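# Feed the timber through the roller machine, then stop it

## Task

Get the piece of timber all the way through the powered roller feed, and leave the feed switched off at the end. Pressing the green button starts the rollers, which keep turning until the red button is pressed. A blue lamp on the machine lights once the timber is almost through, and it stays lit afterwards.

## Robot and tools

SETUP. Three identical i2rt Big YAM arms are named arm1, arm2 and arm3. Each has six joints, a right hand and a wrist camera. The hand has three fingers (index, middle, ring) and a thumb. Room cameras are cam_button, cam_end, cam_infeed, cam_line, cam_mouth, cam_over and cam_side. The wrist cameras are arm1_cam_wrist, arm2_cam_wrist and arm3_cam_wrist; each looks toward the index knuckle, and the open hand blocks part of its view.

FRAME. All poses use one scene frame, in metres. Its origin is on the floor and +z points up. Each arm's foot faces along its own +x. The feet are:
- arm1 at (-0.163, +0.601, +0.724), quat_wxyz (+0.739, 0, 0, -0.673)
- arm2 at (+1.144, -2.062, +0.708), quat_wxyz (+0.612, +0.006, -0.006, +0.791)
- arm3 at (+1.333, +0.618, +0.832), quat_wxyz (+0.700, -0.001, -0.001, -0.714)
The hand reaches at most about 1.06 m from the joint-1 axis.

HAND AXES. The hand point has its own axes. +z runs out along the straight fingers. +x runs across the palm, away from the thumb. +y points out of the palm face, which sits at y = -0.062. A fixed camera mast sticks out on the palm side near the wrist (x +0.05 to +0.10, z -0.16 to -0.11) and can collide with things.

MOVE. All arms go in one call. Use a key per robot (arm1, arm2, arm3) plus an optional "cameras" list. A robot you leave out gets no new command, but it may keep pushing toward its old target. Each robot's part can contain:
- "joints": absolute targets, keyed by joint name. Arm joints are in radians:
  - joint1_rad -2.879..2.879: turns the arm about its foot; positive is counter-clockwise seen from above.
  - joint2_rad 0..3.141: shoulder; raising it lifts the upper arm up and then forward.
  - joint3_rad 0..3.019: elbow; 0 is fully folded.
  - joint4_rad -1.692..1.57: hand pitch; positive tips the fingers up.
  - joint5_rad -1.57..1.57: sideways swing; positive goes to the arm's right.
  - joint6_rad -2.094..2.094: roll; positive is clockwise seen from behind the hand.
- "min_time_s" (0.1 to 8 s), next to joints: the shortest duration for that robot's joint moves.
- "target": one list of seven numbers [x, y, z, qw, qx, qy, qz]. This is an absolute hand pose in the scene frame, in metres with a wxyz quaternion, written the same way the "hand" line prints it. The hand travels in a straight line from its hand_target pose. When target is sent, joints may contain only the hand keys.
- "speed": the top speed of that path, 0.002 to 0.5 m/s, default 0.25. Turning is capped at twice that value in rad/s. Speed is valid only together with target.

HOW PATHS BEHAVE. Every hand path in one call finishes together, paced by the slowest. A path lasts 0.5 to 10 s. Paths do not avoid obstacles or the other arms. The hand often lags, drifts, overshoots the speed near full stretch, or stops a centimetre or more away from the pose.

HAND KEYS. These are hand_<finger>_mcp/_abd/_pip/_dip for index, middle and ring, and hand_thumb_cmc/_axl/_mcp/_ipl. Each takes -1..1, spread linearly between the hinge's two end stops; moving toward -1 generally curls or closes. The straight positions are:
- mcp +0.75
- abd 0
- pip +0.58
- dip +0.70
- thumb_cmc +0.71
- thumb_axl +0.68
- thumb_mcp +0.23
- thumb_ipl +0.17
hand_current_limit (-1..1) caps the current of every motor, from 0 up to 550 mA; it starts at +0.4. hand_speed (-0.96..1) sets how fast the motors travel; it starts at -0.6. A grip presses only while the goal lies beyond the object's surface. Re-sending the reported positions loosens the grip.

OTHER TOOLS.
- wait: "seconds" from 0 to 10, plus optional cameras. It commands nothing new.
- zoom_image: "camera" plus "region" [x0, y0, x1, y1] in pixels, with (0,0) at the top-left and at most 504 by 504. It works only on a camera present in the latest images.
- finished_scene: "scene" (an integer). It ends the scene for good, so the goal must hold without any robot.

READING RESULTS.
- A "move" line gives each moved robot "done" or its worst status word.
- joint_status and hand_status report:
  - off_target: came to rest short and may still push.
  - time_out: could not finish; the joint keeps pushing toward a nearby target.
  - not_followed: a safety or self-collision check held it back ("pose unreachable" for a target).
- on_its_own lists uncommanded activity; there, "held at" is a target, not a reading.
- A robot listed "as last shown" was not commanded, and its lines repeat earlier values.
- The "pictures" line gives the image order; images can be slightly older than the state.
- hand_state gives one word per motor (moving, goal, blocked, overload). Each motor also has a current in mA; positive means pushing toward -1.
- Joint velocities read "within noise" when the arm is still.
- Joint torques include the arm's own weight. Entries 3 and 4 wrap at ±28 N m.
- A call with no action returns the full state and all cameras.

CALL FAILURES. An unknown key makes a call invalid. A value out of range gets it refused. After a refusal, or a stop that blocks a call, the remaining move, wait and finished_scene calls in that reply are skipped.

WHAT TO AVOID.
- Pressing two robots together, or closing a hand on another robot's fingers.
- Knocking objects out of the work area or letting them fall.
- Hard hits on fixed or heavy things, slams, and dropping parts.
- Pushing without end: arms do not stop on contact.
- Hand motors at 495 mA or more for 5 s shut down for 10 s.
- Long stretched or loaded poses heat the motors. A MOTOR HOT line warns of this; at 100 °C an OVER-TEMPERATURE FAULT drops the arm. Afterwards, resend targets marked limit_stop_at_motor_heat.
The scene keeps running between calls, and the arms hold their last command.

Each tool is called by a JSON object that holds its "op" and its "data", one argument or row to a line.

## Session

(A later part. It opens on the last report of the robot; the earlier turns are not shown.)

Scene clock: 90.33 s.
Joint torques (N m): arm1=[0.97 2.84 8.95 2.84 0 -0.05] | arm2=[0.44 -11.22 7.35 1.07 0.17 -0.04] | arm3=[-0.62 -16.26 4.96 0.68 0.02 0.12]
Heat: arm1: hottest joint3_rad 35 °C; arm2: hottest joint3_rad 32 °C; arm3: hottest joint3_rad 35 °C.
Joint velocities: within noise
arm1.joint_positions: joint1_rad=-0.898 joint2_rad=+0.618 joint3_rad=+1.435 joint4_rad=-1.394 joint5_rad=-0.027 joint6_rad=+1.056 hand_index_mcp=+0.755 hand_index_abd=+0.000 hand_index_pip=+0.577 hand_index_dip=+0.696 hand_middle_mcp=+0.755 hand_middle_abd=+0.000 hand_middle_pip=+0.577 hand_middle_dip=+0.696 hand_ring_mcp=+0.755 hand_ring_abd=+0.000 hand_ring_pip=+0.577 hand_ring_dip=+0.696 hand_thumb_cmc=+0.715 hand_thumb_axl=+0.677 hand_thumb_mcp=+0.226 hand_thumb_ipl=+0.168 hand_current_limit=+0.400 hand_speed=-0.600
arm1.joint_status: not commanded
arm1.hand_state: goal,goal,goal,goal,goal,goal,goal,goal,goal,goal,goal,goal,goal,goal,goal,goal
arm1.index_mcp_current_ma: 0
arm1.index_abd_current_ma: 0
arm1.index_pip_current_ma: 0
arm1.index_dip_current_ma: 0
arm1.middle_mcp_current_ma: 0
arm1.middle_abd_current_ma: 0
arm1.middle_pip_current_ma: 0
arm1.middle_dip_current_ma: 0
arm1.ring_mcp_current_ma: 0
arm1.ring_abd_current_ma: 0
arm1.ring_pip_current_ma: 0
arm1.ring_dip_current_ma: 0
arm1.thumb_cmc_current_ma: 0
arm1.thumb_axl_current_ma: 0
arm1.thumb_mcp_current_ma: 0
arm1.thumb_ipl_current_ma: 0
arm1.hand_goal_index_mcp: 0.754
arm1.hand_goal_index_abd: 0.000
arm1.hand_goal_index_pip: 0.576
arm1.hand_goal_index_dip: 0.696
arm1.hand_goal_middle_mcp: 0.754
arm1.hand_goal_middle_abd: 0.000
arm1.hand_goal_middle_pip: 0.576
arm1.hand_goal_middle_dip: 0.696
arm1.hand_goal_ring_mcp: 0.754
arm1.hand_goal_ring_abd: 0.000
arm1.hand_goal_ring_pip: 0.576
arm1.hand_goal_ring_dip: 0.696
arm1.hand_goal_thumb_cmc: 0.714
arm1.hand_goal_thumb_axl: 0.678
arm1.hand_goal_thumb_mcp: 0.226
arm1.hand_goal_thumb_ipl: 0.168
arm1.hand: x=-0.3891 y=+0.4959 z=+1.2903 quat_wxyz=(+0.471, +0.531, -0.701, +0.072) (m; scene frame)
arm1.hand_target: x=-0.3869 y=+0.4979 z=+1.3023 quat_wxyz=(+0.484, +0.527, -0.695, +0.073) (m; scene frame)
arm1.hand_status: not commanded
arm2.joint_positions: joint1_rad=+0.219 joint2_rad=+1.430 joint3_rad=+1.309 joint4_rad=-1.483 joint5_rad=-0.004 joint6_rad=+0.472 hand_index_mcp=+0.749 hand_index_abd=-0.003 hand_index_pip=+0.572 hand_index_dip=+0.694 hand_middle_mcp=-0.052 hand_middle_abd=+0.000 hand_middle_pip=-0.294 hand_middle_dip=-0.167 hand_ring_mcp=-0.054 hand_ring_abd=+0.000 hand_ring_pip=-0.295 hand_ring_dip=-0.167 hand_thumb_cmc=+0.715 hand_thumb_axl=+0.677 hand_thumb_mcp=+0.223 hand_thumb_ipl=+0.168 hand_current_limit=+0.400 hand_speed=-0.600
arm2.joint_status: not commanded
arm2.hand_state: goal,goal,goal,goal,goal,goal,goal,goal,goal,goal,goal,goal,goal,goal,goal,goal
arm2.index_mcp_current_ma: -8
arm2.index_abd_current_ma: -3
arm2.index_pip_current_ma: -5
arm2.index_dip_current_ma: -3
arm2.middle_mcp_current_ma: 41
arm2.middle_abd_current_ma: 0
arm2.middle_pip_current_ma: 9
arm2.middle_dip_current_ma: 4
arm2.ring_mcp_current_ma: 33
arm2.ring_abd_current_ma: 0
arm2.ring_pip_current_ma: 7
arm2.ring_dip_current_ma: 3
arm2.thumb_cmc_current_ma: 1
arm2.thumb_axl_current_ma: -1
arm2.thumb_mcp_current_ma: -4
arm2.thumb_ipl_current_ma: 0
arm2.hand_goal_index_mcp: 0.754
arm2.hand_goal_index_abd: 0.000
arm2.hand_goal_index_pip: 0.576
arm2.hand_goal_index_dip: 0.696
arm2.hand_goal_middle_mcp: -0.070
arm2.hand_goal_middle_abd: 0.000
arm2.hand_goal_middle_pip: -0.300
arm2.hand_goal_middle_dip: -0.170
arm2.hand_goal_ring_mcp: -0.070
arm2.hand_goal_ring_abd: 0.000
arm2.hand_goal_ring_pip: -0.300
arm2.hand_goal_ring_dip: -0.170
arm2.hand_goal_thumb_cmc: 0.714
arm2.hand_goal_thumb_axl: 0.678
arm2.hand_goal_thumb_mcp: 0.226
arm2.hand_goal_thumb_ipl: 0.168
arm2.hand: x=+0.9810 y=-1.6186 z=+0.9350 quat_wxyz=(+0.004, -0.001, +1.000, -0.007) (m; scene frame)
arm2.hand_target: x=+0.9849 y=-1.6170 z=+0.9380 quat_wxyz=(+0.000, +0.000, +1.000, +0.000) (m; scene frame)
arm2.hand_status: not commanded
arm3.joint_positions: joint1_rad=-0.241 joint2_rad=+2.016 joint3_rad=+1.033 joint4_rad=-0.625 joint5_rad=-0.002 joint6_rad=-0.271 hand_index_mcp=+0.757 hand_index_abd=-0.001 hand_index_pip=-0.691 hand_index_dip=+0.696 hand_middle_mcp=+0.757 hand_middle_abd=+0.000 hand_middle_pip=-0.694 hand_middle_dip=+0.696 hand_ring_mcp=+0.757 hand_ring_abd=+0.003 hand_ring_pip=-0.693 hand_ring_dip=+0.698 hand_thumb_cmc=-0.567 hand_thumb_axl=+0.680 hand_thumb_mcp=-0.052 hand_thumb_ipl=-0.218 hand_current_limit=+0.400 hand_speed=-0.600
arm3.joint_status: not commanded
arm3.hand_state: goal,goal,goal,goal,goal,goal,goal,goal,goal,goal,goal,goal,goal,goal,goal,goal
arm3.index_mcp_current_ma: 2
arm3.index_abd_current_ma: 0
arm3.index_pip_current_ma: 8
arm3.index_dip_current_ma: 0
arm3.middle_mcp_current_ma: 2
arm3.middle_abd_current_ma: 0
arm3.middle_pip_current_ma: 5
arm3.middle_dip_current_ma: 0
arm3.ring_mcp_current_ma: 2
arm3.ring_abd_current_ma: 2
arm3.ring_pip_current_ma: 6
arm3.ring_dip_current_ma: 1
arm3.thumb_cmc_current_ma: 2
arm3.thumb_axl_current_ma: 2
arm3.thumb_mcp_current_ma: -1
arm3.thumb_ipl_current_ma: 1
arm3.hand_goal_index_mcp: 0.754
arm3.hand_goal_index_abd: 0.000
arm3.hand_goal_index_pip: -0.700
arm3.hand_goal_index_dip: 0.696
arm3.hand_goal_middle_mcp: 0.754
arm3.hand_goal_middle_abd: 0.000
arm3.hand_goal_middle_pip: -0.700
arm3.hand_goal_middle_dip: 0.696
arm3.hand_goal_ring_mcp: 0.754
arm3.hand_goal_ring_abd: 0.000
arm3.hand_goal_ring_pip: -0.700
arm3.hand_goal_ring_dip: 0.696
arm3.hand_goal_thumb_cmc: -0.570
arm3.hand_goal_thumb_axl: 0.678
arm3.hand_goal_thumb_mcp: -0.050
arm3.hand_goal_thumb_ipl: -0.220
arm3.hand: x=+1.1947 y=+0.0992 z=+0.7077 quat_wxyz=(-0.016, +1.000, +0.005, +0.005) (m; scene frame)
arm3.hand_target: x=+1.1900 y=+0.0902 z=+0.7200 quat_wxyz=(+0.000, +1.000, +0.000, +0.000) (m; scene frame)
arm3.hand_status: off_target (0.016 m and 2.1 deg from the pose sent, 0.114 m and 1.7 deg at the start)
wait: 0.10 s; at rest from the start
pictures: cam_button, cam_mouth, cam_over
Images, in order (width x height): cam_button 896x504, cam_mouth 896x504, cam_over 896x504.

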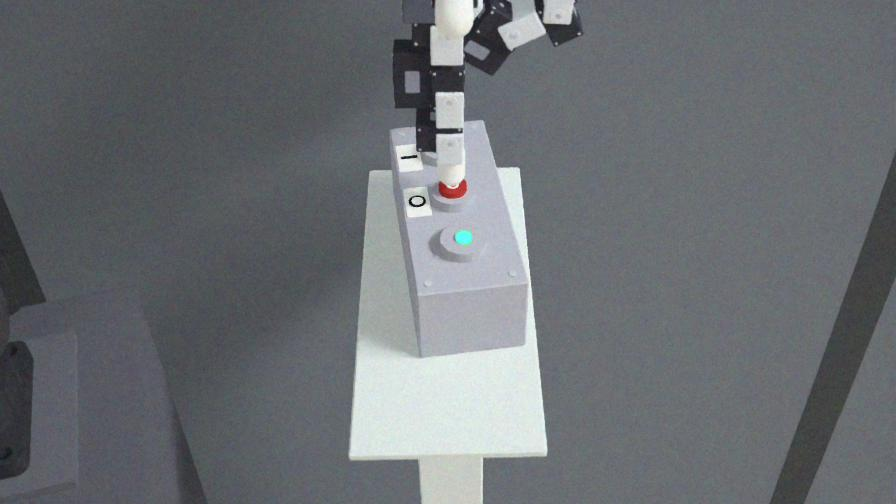

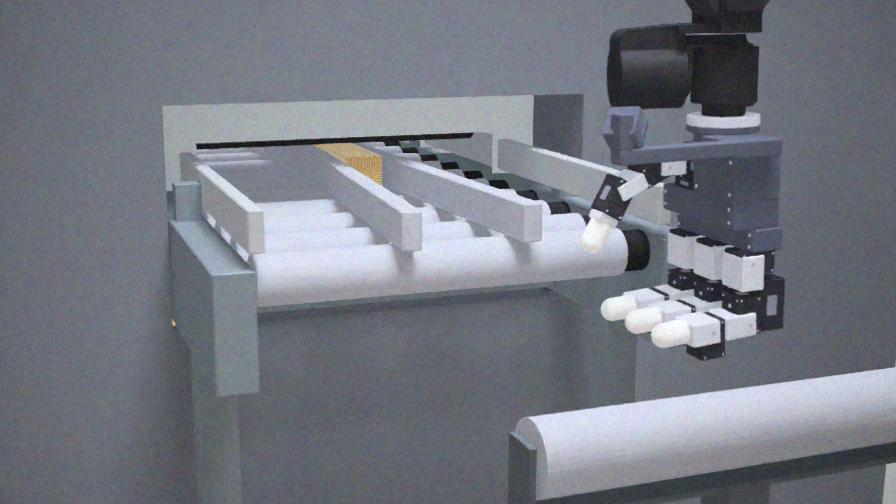

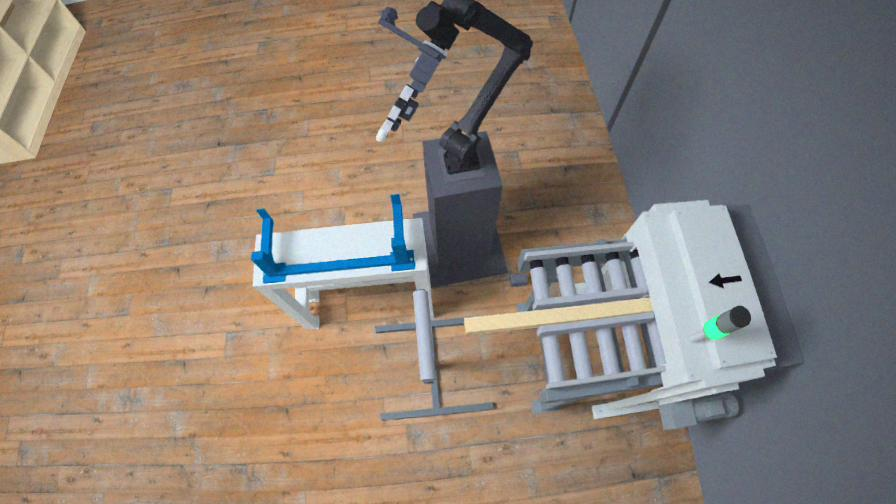

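{"op": "wait", "data": {
  "seconds": 3.0,
  "cameras": ["cam_over","cam_mouth"]
}}

{"op": "wait", "data": {
  "seconds": 1.5,
  "cameras": ["cam_over","cam_mouth"]
}}

Scene clock: 95.47 s.
Joint torques (N m): arm1=[0.85 3.02 8.88 2.92 0 -0.04] | arm2=[0.44 -11.22 7.36 1.09 0.17 -0.04] | arm3=[-0.79 -16.32 4.93 0.64 0.01 0.13]
Heat: arm1: hottest joint3_rad 36 °C; arm2: hottest joint3_rad 32 °C; arm3: hottest joint3_rad 35 °C.
Joint velocities: within noise
arm1.joint_positions: joint1_rad=-0.898 joint2_rad=+0.618 joint3_rad=+1.435 joint4_rad=-1.394 joint5_rad=-0.027 joint6_rad=+1.056 hand_index_mcp=+0.755 hand_index_abd=+0.000 hand_index_pip=+0.577 hand_index_dip=+0.696 hand_middle_mcp=+0.755 hand_middle_abd=+0.000 hand_middle_pip=+0.577 hand_middle_dip=+0.696 hand_ring_mcp=+0.755 hand_ring_abd=+0.000 hand_ring_pip=+0.577 hand_ring_dip=+0.696 hand_thumb_cmc=+0.715 hand_thumb_axl=+0.677 hand_thumb_mcp=+0.226 hand_thumb_ipl=+0.168 hand_current_limit=+0.400 hand_speed=-0.600
arm1.joint_status: not commanded
arm1.hand_state: goal,goal,goal,goal,goal,goal,goal,goal,goal,goal,goal,goal,goal,goal,goal,goal
arm1.index_mcp_current_ma: 0
arm1.index_abd_current_ma: 0
arm1.index_pip_current_ma: 0
arm1.index_dip_current_ma: 0
arm1.middle_mcp_current_ma: 0
arm1.middle_abd_current_ma: 0
arm1.middle_pip_current_ma: 0
arm1.middle_dip_current_ma: 0
arm1.ring_mcp_current_ma: 0
arm1.ring_abd_current_ma: 0
arm1.ring_pip_current_ma: 0
arm1.ring_dip_current_ma: 0
arm1.thumb_cmc_current_ma: 0
arm1.thumb_axl_current_ma: 0
arm1.thumb_mcp_current_ma: 0
arm1.thumb_ipl_current_ma: 0
arm1.hand_goal_index_mcp: 0.754
arm1.hand_goal_index_abd: 0.000
arm1.hand_goal_index_pip: 0.576
arm1.hand_goal_index_dip: 0.696
arm1.hand_goal_middle_mcp: 0.754
arm1.hand_goal_middle_abd: 0.000
arm1.hand_goal_middle_pip: 0.576
arm1.hand_goal_middle_dip: 0.696
arm1.hand_goal_ring_mcp: 0.754
arm1.hand_goal_ring_abd: 0.000
arm1.hand_goal_ring_pip: 0.576
arm1.hand_goal_ring_dip: 0.696
arm1.hand_goal_thumb_cmc: 0.714
arm1.hand_goal_thumb_axl: 0.678
arm1.hand_goal_thumb_mcp: 0.226
arm1.hand_goal_thumb_ipl: 0.168
arm1.hand: x=-0.3891 y=+0.4959 z=+1.2903 quat_wxyz=(+0.471, +0.531, -0.701, +0.072) (m; scene frame)
arm1.hand_target: x=-0.3869 y=+0.4979 z=+1.3023 quat_wxyz=(+0.484, +0.527, -0.695, +0.073) (m; scene frame)
arm1.hand_status: not commanded
arm2.joint_positions: joint1_rad=+0.219 joint2_rad=+1.430 joint3_rad=+1.309 joint4_rad=-1.483 joint5_rad=-0.004 joint6_rad=+0.472 hand_index_mcp=+0.749 hand_index_abd=-0.003 hand_index_pip=+0.572 hand_index_dip=+0.694 hand_middle_mcp=-0.052 hand_middle_abd=+0.000 hand_middle_pip=-0.294 hand_middle_dip=-0.167 hand_ring_mcp=-0.054 hand_ring_abd=+0.000 hand_ring_pip=-0.295 hand_ring_dip=-0.167 hand_thumb_cmc=+0.715 hand_thumb_axl=+0.677 hand_thumb_mcp=+0.223 hand_thumb_ipl=+0.168 hand_current_limit=+0.400 hand_speed=-0.600
arm2.joint_status: not commanded
arm2.hand_state: goal,goal,goal,goal,goal,goal,goal,goal,goal,goal,goal,goal,goal,goal,goal,goal
arm2.index_mcp_current_ma: -8
arm2.index_abd_current_ma: -3
arm2.index_pip_current_ma: -5
arm2.index_dip_current_ma: -3
arm2.middle_mcp_current_ma: 41
arm2.middle_abd_current_ma: 0
arm2.middle_pip_current_ma: 9
arm2.middle_dip_current_ma: 4
arm2.ring_mcp_current_ma: 33
arm2.ring_abd_current_ma: 0
arm2.ring_pip_current_ma: 7
arm2.ring_dip_current_ma: 3
arm2.thumb_cmc_current_ma: 1
arm2.thumb_axl_current_ma: -1
arm2.thumb_mcp_current_ma: -4
arm2.thumb_ipl_current_ma: 0
arm2.hand_goal_index_mcp: 0.754
arm2.hand_goal_index_abd: 0.000
arm2.hand_goal_index_pip: 0.576
arm2.hand_goal_index_dip: 0.696
arm2.hand_goal_middle_mcp: -0.070
arm2.hand_goal_middle_abd: 0.000
arm2.hand_goal_middle_pip: -0.300
arm2.hand_goal_middle_dip: -0.170
arm2.hand_goal_ring_mcp: -0.070
arm2.hand_goal_ring_abd: 0.000
arm2.hand_goal_ring_pip: -0.300
arm2.hand_goal_ring_dip: -0.170
arm2.hand_goal_thumb_cmc: 0.714
arm2.hand_goal_thumb_axl: 0.678
arm2.hand_goal_thumb_mcp: 0.226
arm2.hand_goal_thumb_ipl: 0.168
arm2.hand: x=+0.9810 y=-1.6186 z=+0.9350 quat_wxyz=(+0.004, -0.001, +1.000, -0.007) (m; scene frame)
arm2.hand_target: x=+0.9849 y=-1.6170 z=+0.9380 quat_wxyz=(+0.000, +0.000, +1.000, +0.000) (m; scene frame)
arm2.hand_status: not commanded
arm3.joint_positions: joint1_rad=-0.241 joint2_rad=+2.016 joint3_rad=+1.033 joint4_rad=-0.625 joint5_rad=-0.002 joint6_rad=-0.271 hand_index_mcp=+0.757 hand_index_abd=-0.001 hand_index_pip=-0.691 hand_index_dip=+0.696 hand_middle_mcp=+0.757 hand_middle_abd=+0.000 hand_middle_pip=-0.694 hand_middle_dip=+0.696 hand_ring_mcp=+0.757 hand_ring_abd=+0.003 hand_ring_pip=-0.693 hand_ring_dip=+0.698 hand_thumb_cmc=-0.567 hand_thumb_axl=+0.680 hand_thumb_mcp=-0.052 hand_thumb_ipl=-0.218 hand_current_limit=+0.400 hand_speed=-0.600
arm3.joint_status: not commanded
arm3.hand_state: goal,goal,goal,goal,goal,goal,goal,goal,goal,goal,goal,goal,goal,goal,goal,goal
arm3.index_mcp_current_ma: 2
arm3.index_abd_current_ma: 0
arm3.index_pip_current_ma: 8
arm3.index_dip_current_ma: 0
arm3.middle_mcp_current_ma: 2
arm3.middle_abd_current_ma: 0
arm3.middle_pip_current_ma: 5
arm3.middle_dip_current_ma: 0
arm3.ring_mcp_current_ma: 2
arm3.ring_abd_current_ma: 2
arm3.ring_pip_current_ma: 6
arm3.ring_dip_current_ma: 1
arm3.thumb_cmc_current_ma: 2
arm3.thumb_axl_current_ma: 2
arm3.thumb_mcp_current_ma: -1
arm3.thumb_ipl_current_ma: 1
arm3.hand_goal_index_mcp: 0.754
arm3.hand_goal_index_abd: 0.000
arm3.hand_goal_index_pip: -0.700
arm3.hand_goal_index_dip: 0.696
arm3.hand_goal_middle_mcp: 0.754
arm3.hand_goal_middle_abd: 0.000
arm3.hand_goal_middle_pip: -0.700
arm3.hand_goal_middle_dip: 0.696
arm3.hand_goal_ring_mcp: 0.754
arm3.hand_goal_ring_abd: 0.000
arm3.hand_goal_ring_pip: -0.700
arm3.hand_goal_ring_dip: 0.696
arm3.hand_goal_thumb_cmc: -0.570
arm3.hand_goal_thumb_axl: 0.678
arm3.hand_goal_thumb_mcp: -0.050
arm3.hand_goal_thumb_ipl: -0.220
arm3.hand: x=+1.1947 y=+0.0992 z=+0.7077 quat_wxyz=(-0.016, +1.000, +0.005, +0.005) (m; scene frame)
arm3.hand_target: x=+1.1900 y=+0.0902 z=+0.7200 quat_wxyz=(+0.000, +1.000, +0.000, +0.000) (m; scene frame)
arm3.hand_status: off_target (0.016 m and 2.1 deg from the pose sent, 0.114 m and 1.7 deg at the start)
wait: 3.00 s; at rest from the start
pictures: cam_mouth, cam_over
Images, in order (width x height): cam_mouth 896x504, cam_over 896x504.

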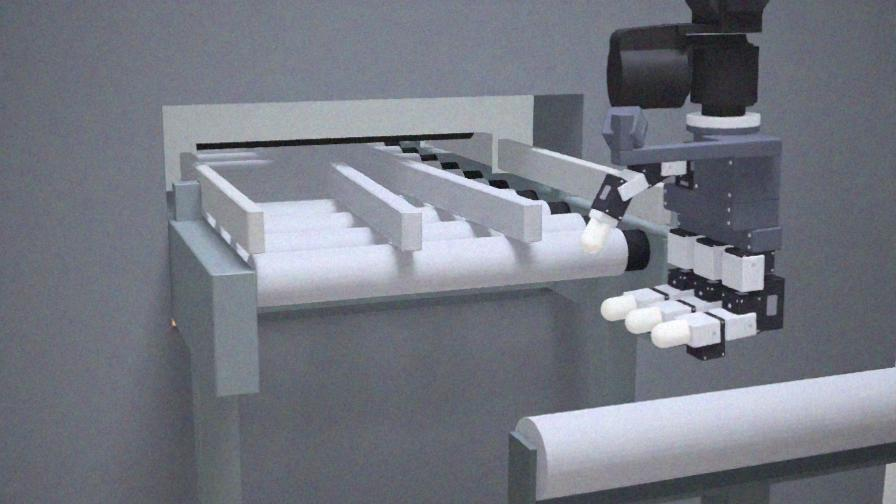

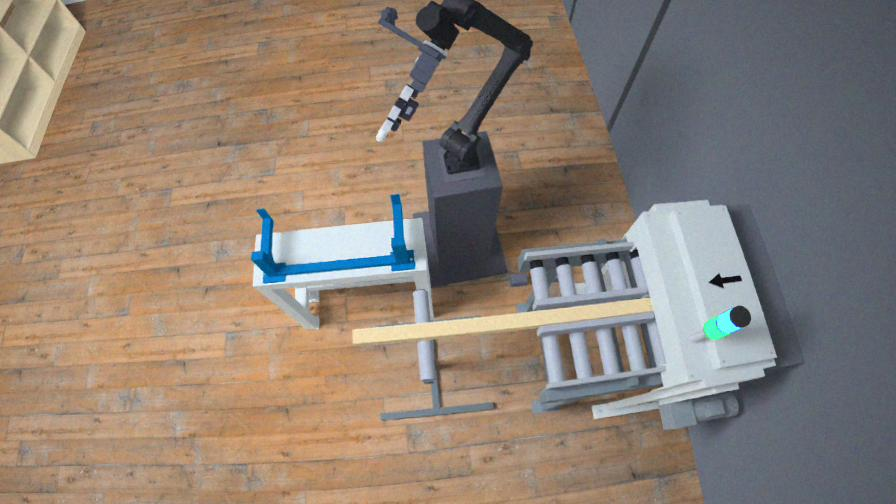

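Scene clock: 96.97 s.
Joint torques (N m): arm1=[0.85 2.9 8.94 2.89 0 -0.05] | arm2=[0.5 -11.22 7.34 1.09 0.17 -0.04] | arm3=[-0.62 -16.62 4.98 0.65 0.02 0.1]
Heat: arm1: hottest joint3_rad 36 °C; arm2: hottest joint3_rad 32 °C; arm3: hottest joint3_rad 35 °C.
Joint velocities: within noise
arm1.joint_positions: joint1_rad=-0.898 joint2_rad=+0.618 joint3_rad=+1.435 joint4_rad=-1.394 joint5_rad=-0.027 joint6_rad=+1.056 hand_index_mcp=+0.755 hand_index_abd=+0.000 hand_index_pip=+0.577 hand_index_dip=+0.696 hand_middle_mcp=+0.755 hand_middle_abd=+0.000 hand_middle_pip=+0.577 hand_middle_dip=+0.696 hand_ring_mcp=+0.755 hand_ring_abd=+0.000 hand_ring_pip=+0.577 hand_ring_dip=+0.696 hand_thumb_cmc=+0.715 hand_thumb_axl=+0.677 hand_thumb_mcp=+0.226 hand_thumb_ipl=+0.168 hand_current_limit=+0.400 hand_speed=-0.600
arm1.joint_status: not commanded
arm1.hand_state: goal,goal,goal,goal,goal,goal,goal,goal,goal,goal,goal,goal,goal,goal,goal,goal
arm1.index_mcp_current_ma: 0
arm1.index_abd_current_ma: 0
arm1.index_pip_current_ma: 0
arm1.index_dip_current_ma: 0
arm1.middle_mcp_current_ma: 0
arm1.middle_abd_current_ma: 0
arm1.middle_pip_current_ma: 0
arm1.middle_dip_current_ma: 0
arm1.ring_mcp_current_ma: 0
arm1.ring_abd_current_ma: 0
arm1.ring_pip_current_ma: 0
arm1.ring_dip_current_ma: 0
arm1.thumb_cmc_current_ma: 0
arm1.thumb_axl_current_ma: 0
arm1.thumb_mcp_current_ma: 0
arm1.thumb_ipl_current_ma: 0
arm1.hand_goal_index_mcp: 0.754
arm1.hand_goal_index_abd: 0.000
arm1.hand_goal_index_pip: 0.576
arm1.hand_goal_index_dip: 0.696
arm1.hand_goal_middle_mcp: 0.754
arm1.hand_goal_middle_abd: 0.000
arm1.hand_goal_middle_pip: 0.576
arm1.hand_goal_middle_dip: 0.696
arm1.hand_goal_ring_mcp: 0.754
arm1.hand_goal_ring_abd: 0.000
arm1.hand_goal_ring_pip: 0.576
arm1.hand_goal_ring_dip: 0.696
arm1.hand_goal_thumb_cmc: 0.714
arm1.hand_goal_thumb_axl: 0.678
arm1.hand_goal_thumb_mcp: 0.226
arm1.hand_goal_thumb_ipl: 0.168
arm1.hand: x=-0.3891 y=+0.4959 z=+1.2903 quat_wxyz=(+0.471, +0.531, -0.701, +0.072) (m; scene frame)
arm1.hand_target: x=-0.3869 y=+0.4979 z=+1.3023 quat_wxyz=(+0.484, +0.527, -0.695, +0.073) (m; scene frame)
arm1.hand_status: not commanded
arm2.joint_positions: joint1_rad=+0.219 joint2_rad=+1.430 joint3_rad=+1.309 joint4_rad=-1.483 joint5_rad=-0.004 joint6_rad=+0.472 hand_index_mcp=+0.749 hand_index_abd=-0.003 hand_index_pip=+0.572 hand_index_dip=+0.694 hand_middle_mcp=-0.052 hand_middle_abd=+0.000 hand_middle_pip=-0.294 hand_middle_dip=-0.167 hand_ring_mcp=-0.054 hand_ring_abd=+0.000 hand_ring_pip=-0.295 hand_ring_dip=-0.167 hand_thumb_cmc=+0.715 hand_thumb_axl=+0.677 hand_thumb_mcp=+0.223 hand_thumb_ipl=+0.168 hand_current_limit=+0.400 hand_speed=-0.600
arm2.joint_status: not commanded
arm2.hand_state: goal,goal,goal,goal,goal,goal,goal,goal,goal,goal,goal,goal,goal,goal,goal,goal
arm2.index_mcp_current_ma: -8
arm2.index_abd_current_ma: -3
arm2.index_pip_current_ma: -5
arm2.index_dip_current_ma: -3
arm2.middle_mcp_current_ma: 41
arm2.middle_abd_current_ma: 0
arm2.middle_pip_current_ma: 9
arm2.middle_dip_current_ma: 4
arm2.ring_mcp_current_ma: 33
arm2.ring_abd_current_ma: 0
arm2.ring_pip_current_ma: 7
arm2.ring_dip_current_ma: 3
arm2.thumb_cmc_current_ma: 1
arm2.thumb_axl_current_ma: -1
arm2.thumb_mcp_current_ma: -4
arm2.thumb_ipl_current_ma: 0
arm2.hand_goal_index_mcp: 0.754
arm2.hand_goal_index_abd: 0.000
arm2.hand_goal_index_pip: 0.576
arm2.hand_goal_index_dip: 0.696
arm2.hand_goal_middle_mcp: -0.070
arm2.hand_goal_middle_abd: 0.000
arm2.hand_goal_middle_pip: -0.300
arm2.hand_goal_middle_dip: -0.170
arm2.hand_goal_ring_mcp: -0.070
arm2.hand_goal_ring_abd: 0.000
arm2.hand_goal_ring_pip: -0.300
arm2.hand_goal_ring_dip: -0.170
arm2.hand_goal_thumb_cmc: 0.714
arm2.hand_goal_thumb_axl: 0.678
arm2.hand_goal_thumb_mcp: 0.226
arm2.hand_goal_thumb_ipl: 0.168
arm2.hand: x=+0.9810 y=-1.6186 z=+0.9350 quat_wxyz=(+0.004, -0.001, +1.000, -0.007) (m; scene frame)
arm2.hand_target: x=+0.9849 y=-1.6170 z=+0.9380 quat_wxyz=(+0.000, +0.000, +1.000, +0.000) (m; scene frame)
arm2.hand_status: not commanded
arm3.joint_positions: joint1_rad=-0.241 joint2_rad=+2.016 joint3_rad=+1.033 joint4_rad=-0.625 joint5_rad=-0.002 joint6_rad=-0.271 hand_index_mcp=+0.757 hand_index_abd=-0.001 hand_index_pip=-0.691 hand_index_dip=+0.696 hand_middle_mcp=+0.757 hand_middle_abd=+0.000 hand_middle_pip=-0.694 hand_middle_dip=+0.696 hand_ring_mcp=+0.757 hand_ring_abd=+0.003 hand_ring_pip=-0.693 hand_ring_dip=+0.698 hand_thumb_cmc=-0.567 hand_thumb_axl=+0.680 hand_thumb_mcp=-0.052 hand_thumb_ipl=-0.218 hand_current_limit=+0.400 hand_speed=-0.600
arm3.joint_status: not commanded
arm3.hand_state: goal,goal,goal,goal,goal,goal,goal,goal,goal,goal,goal,goal,goal,goal,goal,goal
arm3.index_mcp_current_ma: 2
arm3.index_abd_current_ma: 0
arm3.index_pip_current_ma: 8
arm3.index_dip_current_ma: 0
arm3.middle_mcp_current_ma: 2
arm3.middle_abd_current_ma: 0
arm3.middle_pip_current_ma: 5
arm3.middle_dip_current_ma: 0
arm3.ring_mcp_current_ma: 2
arm3.ring_abd_current_ma: 2
arm3.ring_pip_current_ma: 6
arm3.ring_dip_current_ma: 1
arm3.thumb_cmc_current_ma: 2
arm3.thumb_axl_current_ma: 2
arm3.thumb_mcp_current_ma: -1
arm3.thumb_ipl_current_ma: 1
arm3.hand_goal_index_mcp: 0.754
arm3.hand_goal_index_abd: 0.000
arm3.hand_goal_index_pip: -0.700
arm3.hand_goal_index_dip: 0.696
arm3.hand_goal_middle_mcp: 0.754
arm3.hand_goal_middle_abd: 0.000
arm3.hand_goal_middle_pip: -0.700
arm3.hand_goal_middle_dip: 0.696
arm3.hand_goal_ring_mcp: 0.754
arm3.hand_goal_ring_abd: 0.000
arm3.hand_goal_ring_pip: -0.700
arm3.hand_goal_ring_dip: 0.696
arm3.hand_goal_thumb_cmc: -0.570
arm3.hand_goal_thumb_axl: 0.678
arm3.hand_goal_thumb_mcp: -0.050
arm3.hand_goal_thumb_ipl: -0.220
arm3.hand: x=+1.1947 y=+0.0992 z=+0.7077 quat_wxyz=(-0.016, +1.000, +0.005, +0.005) (m; scene frame)
arm3.hand_target: x=+1.1900 y=+0.0902 z=+0.7200 quat_wxyz=(+0.000, +1.000, +0.000, +0.000) (m; scene frame)
arm3.hand_status: off_target (0.016 m and 2.1 deg from the pose sent, 0.114 m and 1.7 deg at the start)
wait: 1.50 s; at rest by 0.27 s
pictures: cam_mouth, cam_over
Images, in order (width x height): cam_mouth 896x504, cam_over 896x504.

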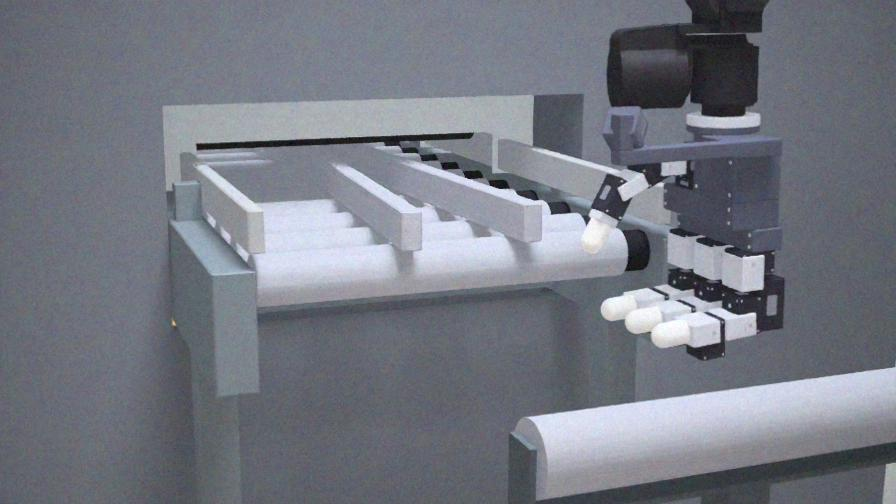

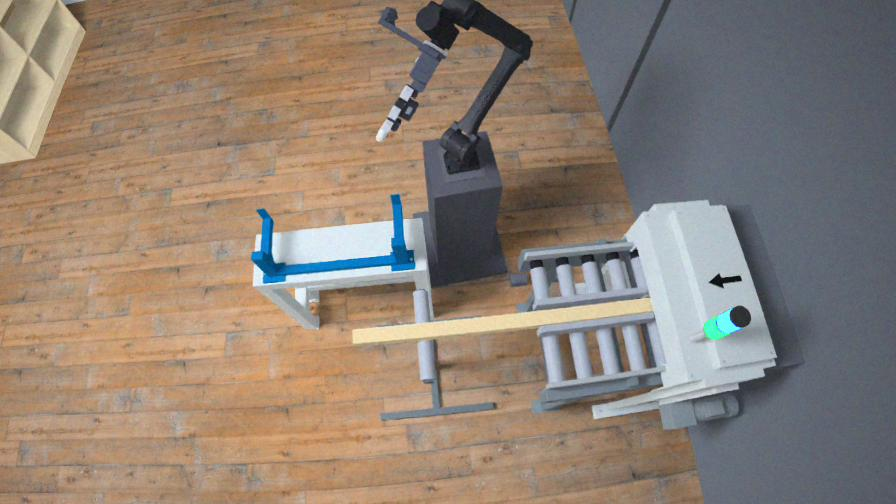

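Stopped at u≈353 with the blue light on. Press red.

{"op": "move", "data": {
  "arm2": {"target":[0.985,-1.617,0.889,0,0,1,0],"speed":0.06},
  "cameras": ["cam_button","cam_over"]
}}

{"op": "move", "data": {
  "arm2": {"target":[0.985,-1.617,0.965,0,0,1,0],"speed":0.1},
  "cameras": ["cam_button","cam_over","cam_end"]
}}

Scene clock: 100.07 s.
Joint torques (N m): arm1=[0.73 2.9 8.95 2.85 -0.01 -0.03] | arm2=[0.56 -6.3 5.03 1.99 -0.15 -0.04] | arm3=[-0.62 -16.44 4.94 0.66 0.01 0.12]
Heat: arm1: hottest joint3_rad 36 °C; arm2: hottest joint3_rad 32 °C; arm3: hottest joint2_rad 34 °C.
move: arm2 off_target
Joint velocities: within noise
arm1, arm3: as last shown
arm2.joint_positions: joint1_rad=+0.219 joint2_rad=+1.392 joint3_rad=+1.229 joint4_rad=-1.374 joint5_rad=+0.004 joint6_rad=+0.472 hand_index_mcp=+0.781 hand_index_abd=+0.011 hand_index_pip=+0.597 hand_index_dip=+0.704 hand_middle_mcp=-0.052 hand_middle_abd=+0.000 hand_middle_pip=-0.294 hand_middle_dip=-0.167 hand_ring_mcp=-0.054 hand_ring_abd=+0.000 hand_ring_pip=-0.295 hand_ring_dip=-0.167 hand_thumb_cmc=+0.715 hand_thumb_axl=+0.677 hand_thumb_mcp=+0.223 hand_thumb_ipl=+0.168 hand_current_limit=+0.400 hand_speed=-0.600
arm2.joint_status: not commanded
arm2.hand_state: blocked,goal,blocked,goal,goal,goal,goal,goal,goal,goal,goal,goal,goal,goal,goal,goal
arm2.index_mcp_current_ma: 66
arm2.index_abd_current_ma: 16
arm2.index_pip_current_ma: 45
arm2.index_dip_current_ma: 14
arm2.middle_mcp_current_ma: 41
arm2.middle_abd_current_ma: 0
arm2.middle_pip_current_ma: 9
arm2.middle_dip_current_ma: 4
arm2.ring_mcp_current_ma: 33
arm2.ring_abd_current_ma: 0
arm2.ring_pip_current_ma: 7
arm2.ring_dip_current_ma: 3
arm2.thumb_cmc_current_ma: 1
arm2.thumb_axl_current_ma: -1
arm2.thumb_mcp_current_ma: -4
arm2.thumb_ipl_current_ma: 0
arm2.hand_goal_index_mcp: 0.754
arm2.hand_goal_index_abd: 0.000
arm2.hand_goal_index_pip: 0.576
arm2.hand_goal_index_dip: 0.696
arm2.hand_goal_middle_mcp: -0.070
arm2.hand_goal_middle_abd: 0.000
arm2.hand_goal_middle_pip: -0.300
arm2.hand_goal_middle_dip: -0.170
arm2.hand_goal_ring_mcp: -0.070
arm2.hand_goal_ring_abd: 0.000
arm2.hand_goal_ring_pip: -0.300
arm2.hand_goal_ring_dip: -0.170
arm2.hand_goal_thumb_cmc: 0.714
arm2.hand_goal_thumb_axl: 0.678
arm2.hand_goal_thumb_mcp: 0.226
arm2.hand_goal_thumb_ipl: 0.168
arm2.hand: x=+0.9824 y=-1.6182 z=+0.9247 quat_wxyz=(-0.007, -0.001, +1.000, +0.024) (m; scene frame)
arm2.hand_target: x=+0.9856 y=-1.6189 z=+0.8902 quat_wxyz=(+0.000, +0.000, +1.000, +0.000) (m; scene frame)
arm2.hand_status: off_target (0.036 m and 2.9 deg from the pose sent, 0.046 m and 1.0 deg at the start)
pictures: cam_button, cam_over
Images, in order (width x height): cam_button 896x504, cam_over 896x504.

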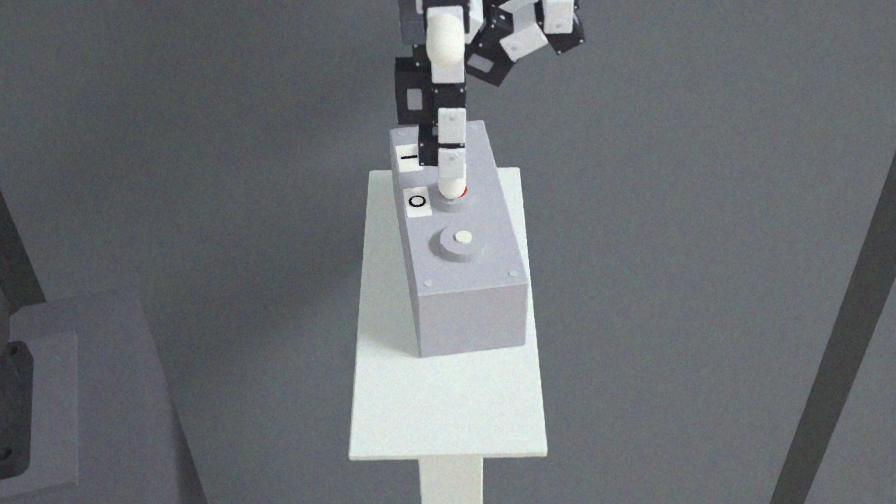

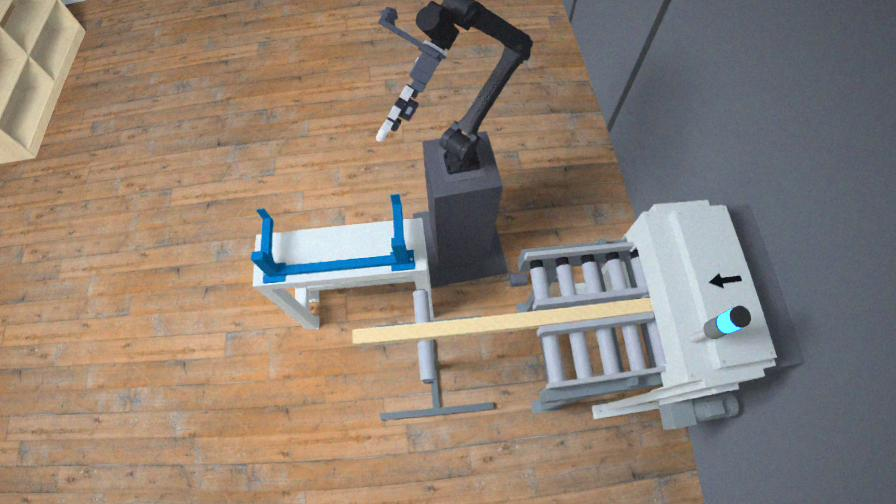

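Scene clock: 101.57 s.
Joint torques (N m): arm1=[0.85 2.96 8.91 2.91 0 -0.04] | arm2=[0.5 -8.88 11.77 0.18 0.1 -0.03] | arm3=[-0.44 -16.38 4.9 0.7 0.01 0.13]
Heat: arm1: hottest joint3_rad 36 °C; arm2: hottest joint3_rad 32 °C; arm3: hottest joint2_rad 34 °C.
move: arm2 off_target
Joint velocities: within noise
arm1, arm3: as last shown
arm2.joint_positions: joint1_rad=+0.219 joint2_rad=+1.401 joint3_rad=+1.315 joint4_rad=-1.530 joint5_rad=-0.002 joint6_rad=+0.470 hand_index_mcp=+0.749 hand_index_abd=-0.003 hand_index_pip=+0.572 hand_index_dip=+0.694 hand_middle_mcp=-0.052 hand_middle_abd=+0.000 hand_middle_pip=-0.294 hand_middle_dip=-0.167 hand_ring_mcp=-0.055 hand_ring_abd=+0.000 hand_ring_pip=-0.295 hand_ring_dip=-0.167 hand_thumb_cmc=+0.715 hand_thumb_axl=+0.677 hand_thumb_mcp=+0.223 hand_thumb_ipl=+0.168 hand_current_limit=+0.400 hand_speed=-0.600
arm2.joint_status: not commanded
arm2.hand_state: goal,goal,goal,goal,goal,goal,goal,goal,goal,goal,goal,goal,goal,goal,goal,goal
arm2.index_mcp_current_ma: -7
arm2.index_abd_current_ma: -3
arm2.index_pip_current_ma: -5
arm2.index_dip_current_ma: -3
arm2.middle_mcp_current_ma: 40
arm2.middle_abd_current_ma: 0
arm2.middle_pip_current_ma: 9
arm2.middle_dip_current_ma: 4
arm2.ring_mcp_current_ma: 32
arm2.ring_abd_current_ma: 0
arm2.ring_pip_current_ma: 7
arm2.ring_dip_current_ma: 3
arm2.thumb_cmc_current_ma: 1
arm2.thumb_axl_current_ma: -1
arm2.thumb_mcp_current_ma: -4
arm2.thumb_ipl_current_ma: 0
arm2.hand_goal_index_mcp: 0.754
arm2.hand_goal_index_abd: 0.000
arm2.hand_goal_index_pip: 0.576
arm2.hand_goal_index_dip: 0.696
arm2.hand_goal_middle_mcp: -0.070
arm2.hand_goal_middle_abd: 0.000
arm2.hand_goal_middle_pip: -0.300
arm2.hand_goal_middle_dip: -0.170
arm2.hand_goal_ring_mcp: -0.070
arm2.hand_goal_ring_abd: 0.000
arm2.hand_goal_ring_pip: -0.300
arm2.hand_goal_ring_dip: -0.170
arm2.hand_goal_thumb_cmc: 0.714
arm2.hand_goal_thumb_axl: 0.678
arm2.hand_goal_thumb_mcp: 0.226
arm2.hand_goal_thumb_ipl: 0.168
arm2.hand: x=+0.9871 y=-1.6301 z=+0.9483 quat_wxyz=(+0.008, -0.002, +1.000, -0.012) (m; scene frame)
arm2.hand_target: x=+0.9853 y=-1.6177 z=+0.9649 quat_wxyz=(+0.000, +0.000, +1.000, +0.000) (m; scene frame)
arm2.hand_status: off_target (0.021 m and 1.7 deg from the pose sent, 0.040 m and 2.9 deg at the start)
pictures: cam_button, cam_end, cam_over
Images, in order (width x height): cam_button 896x504, cam_end 896x504, cam_over 896x504.

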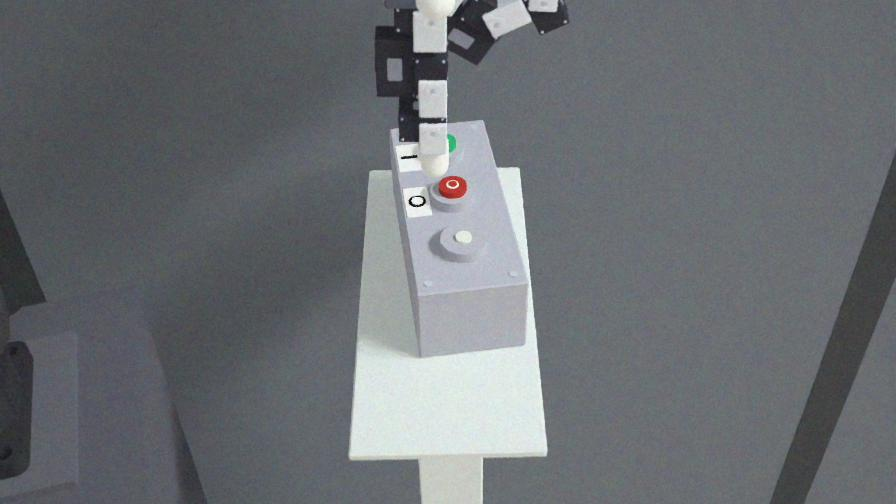

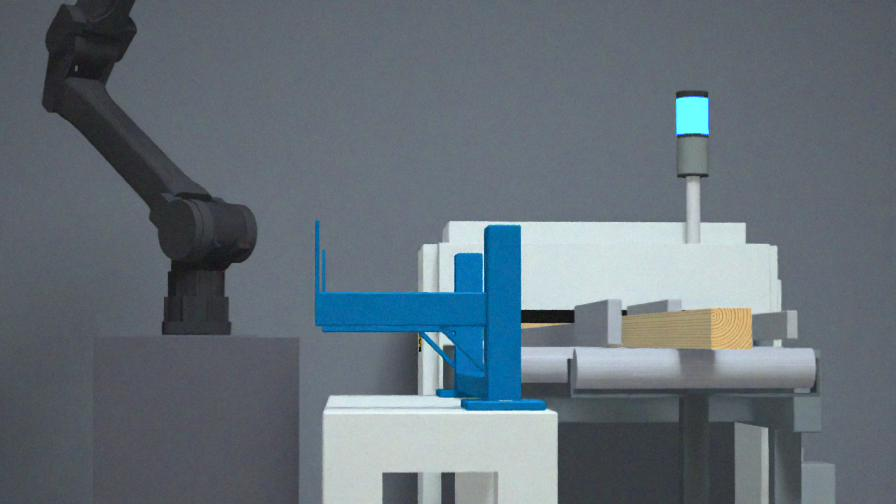

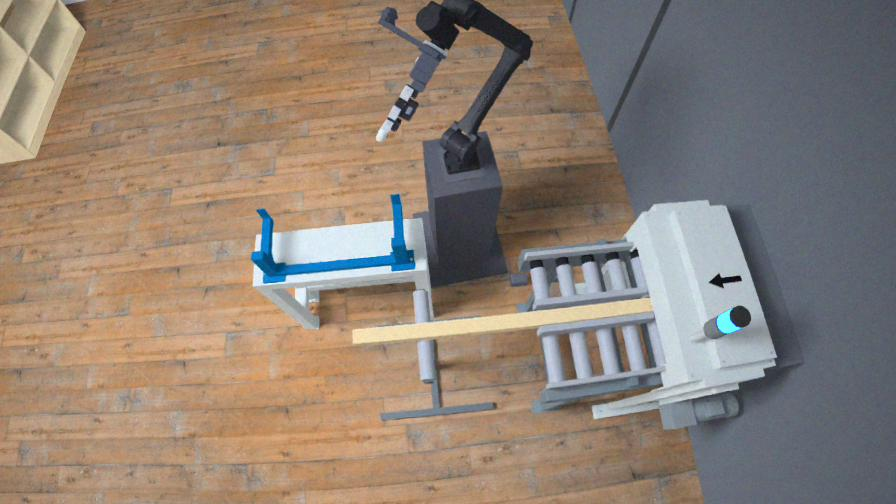

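{"op": "finished_scene", "data": {
  "scene": 3
}}

The scene is finished: the task was done.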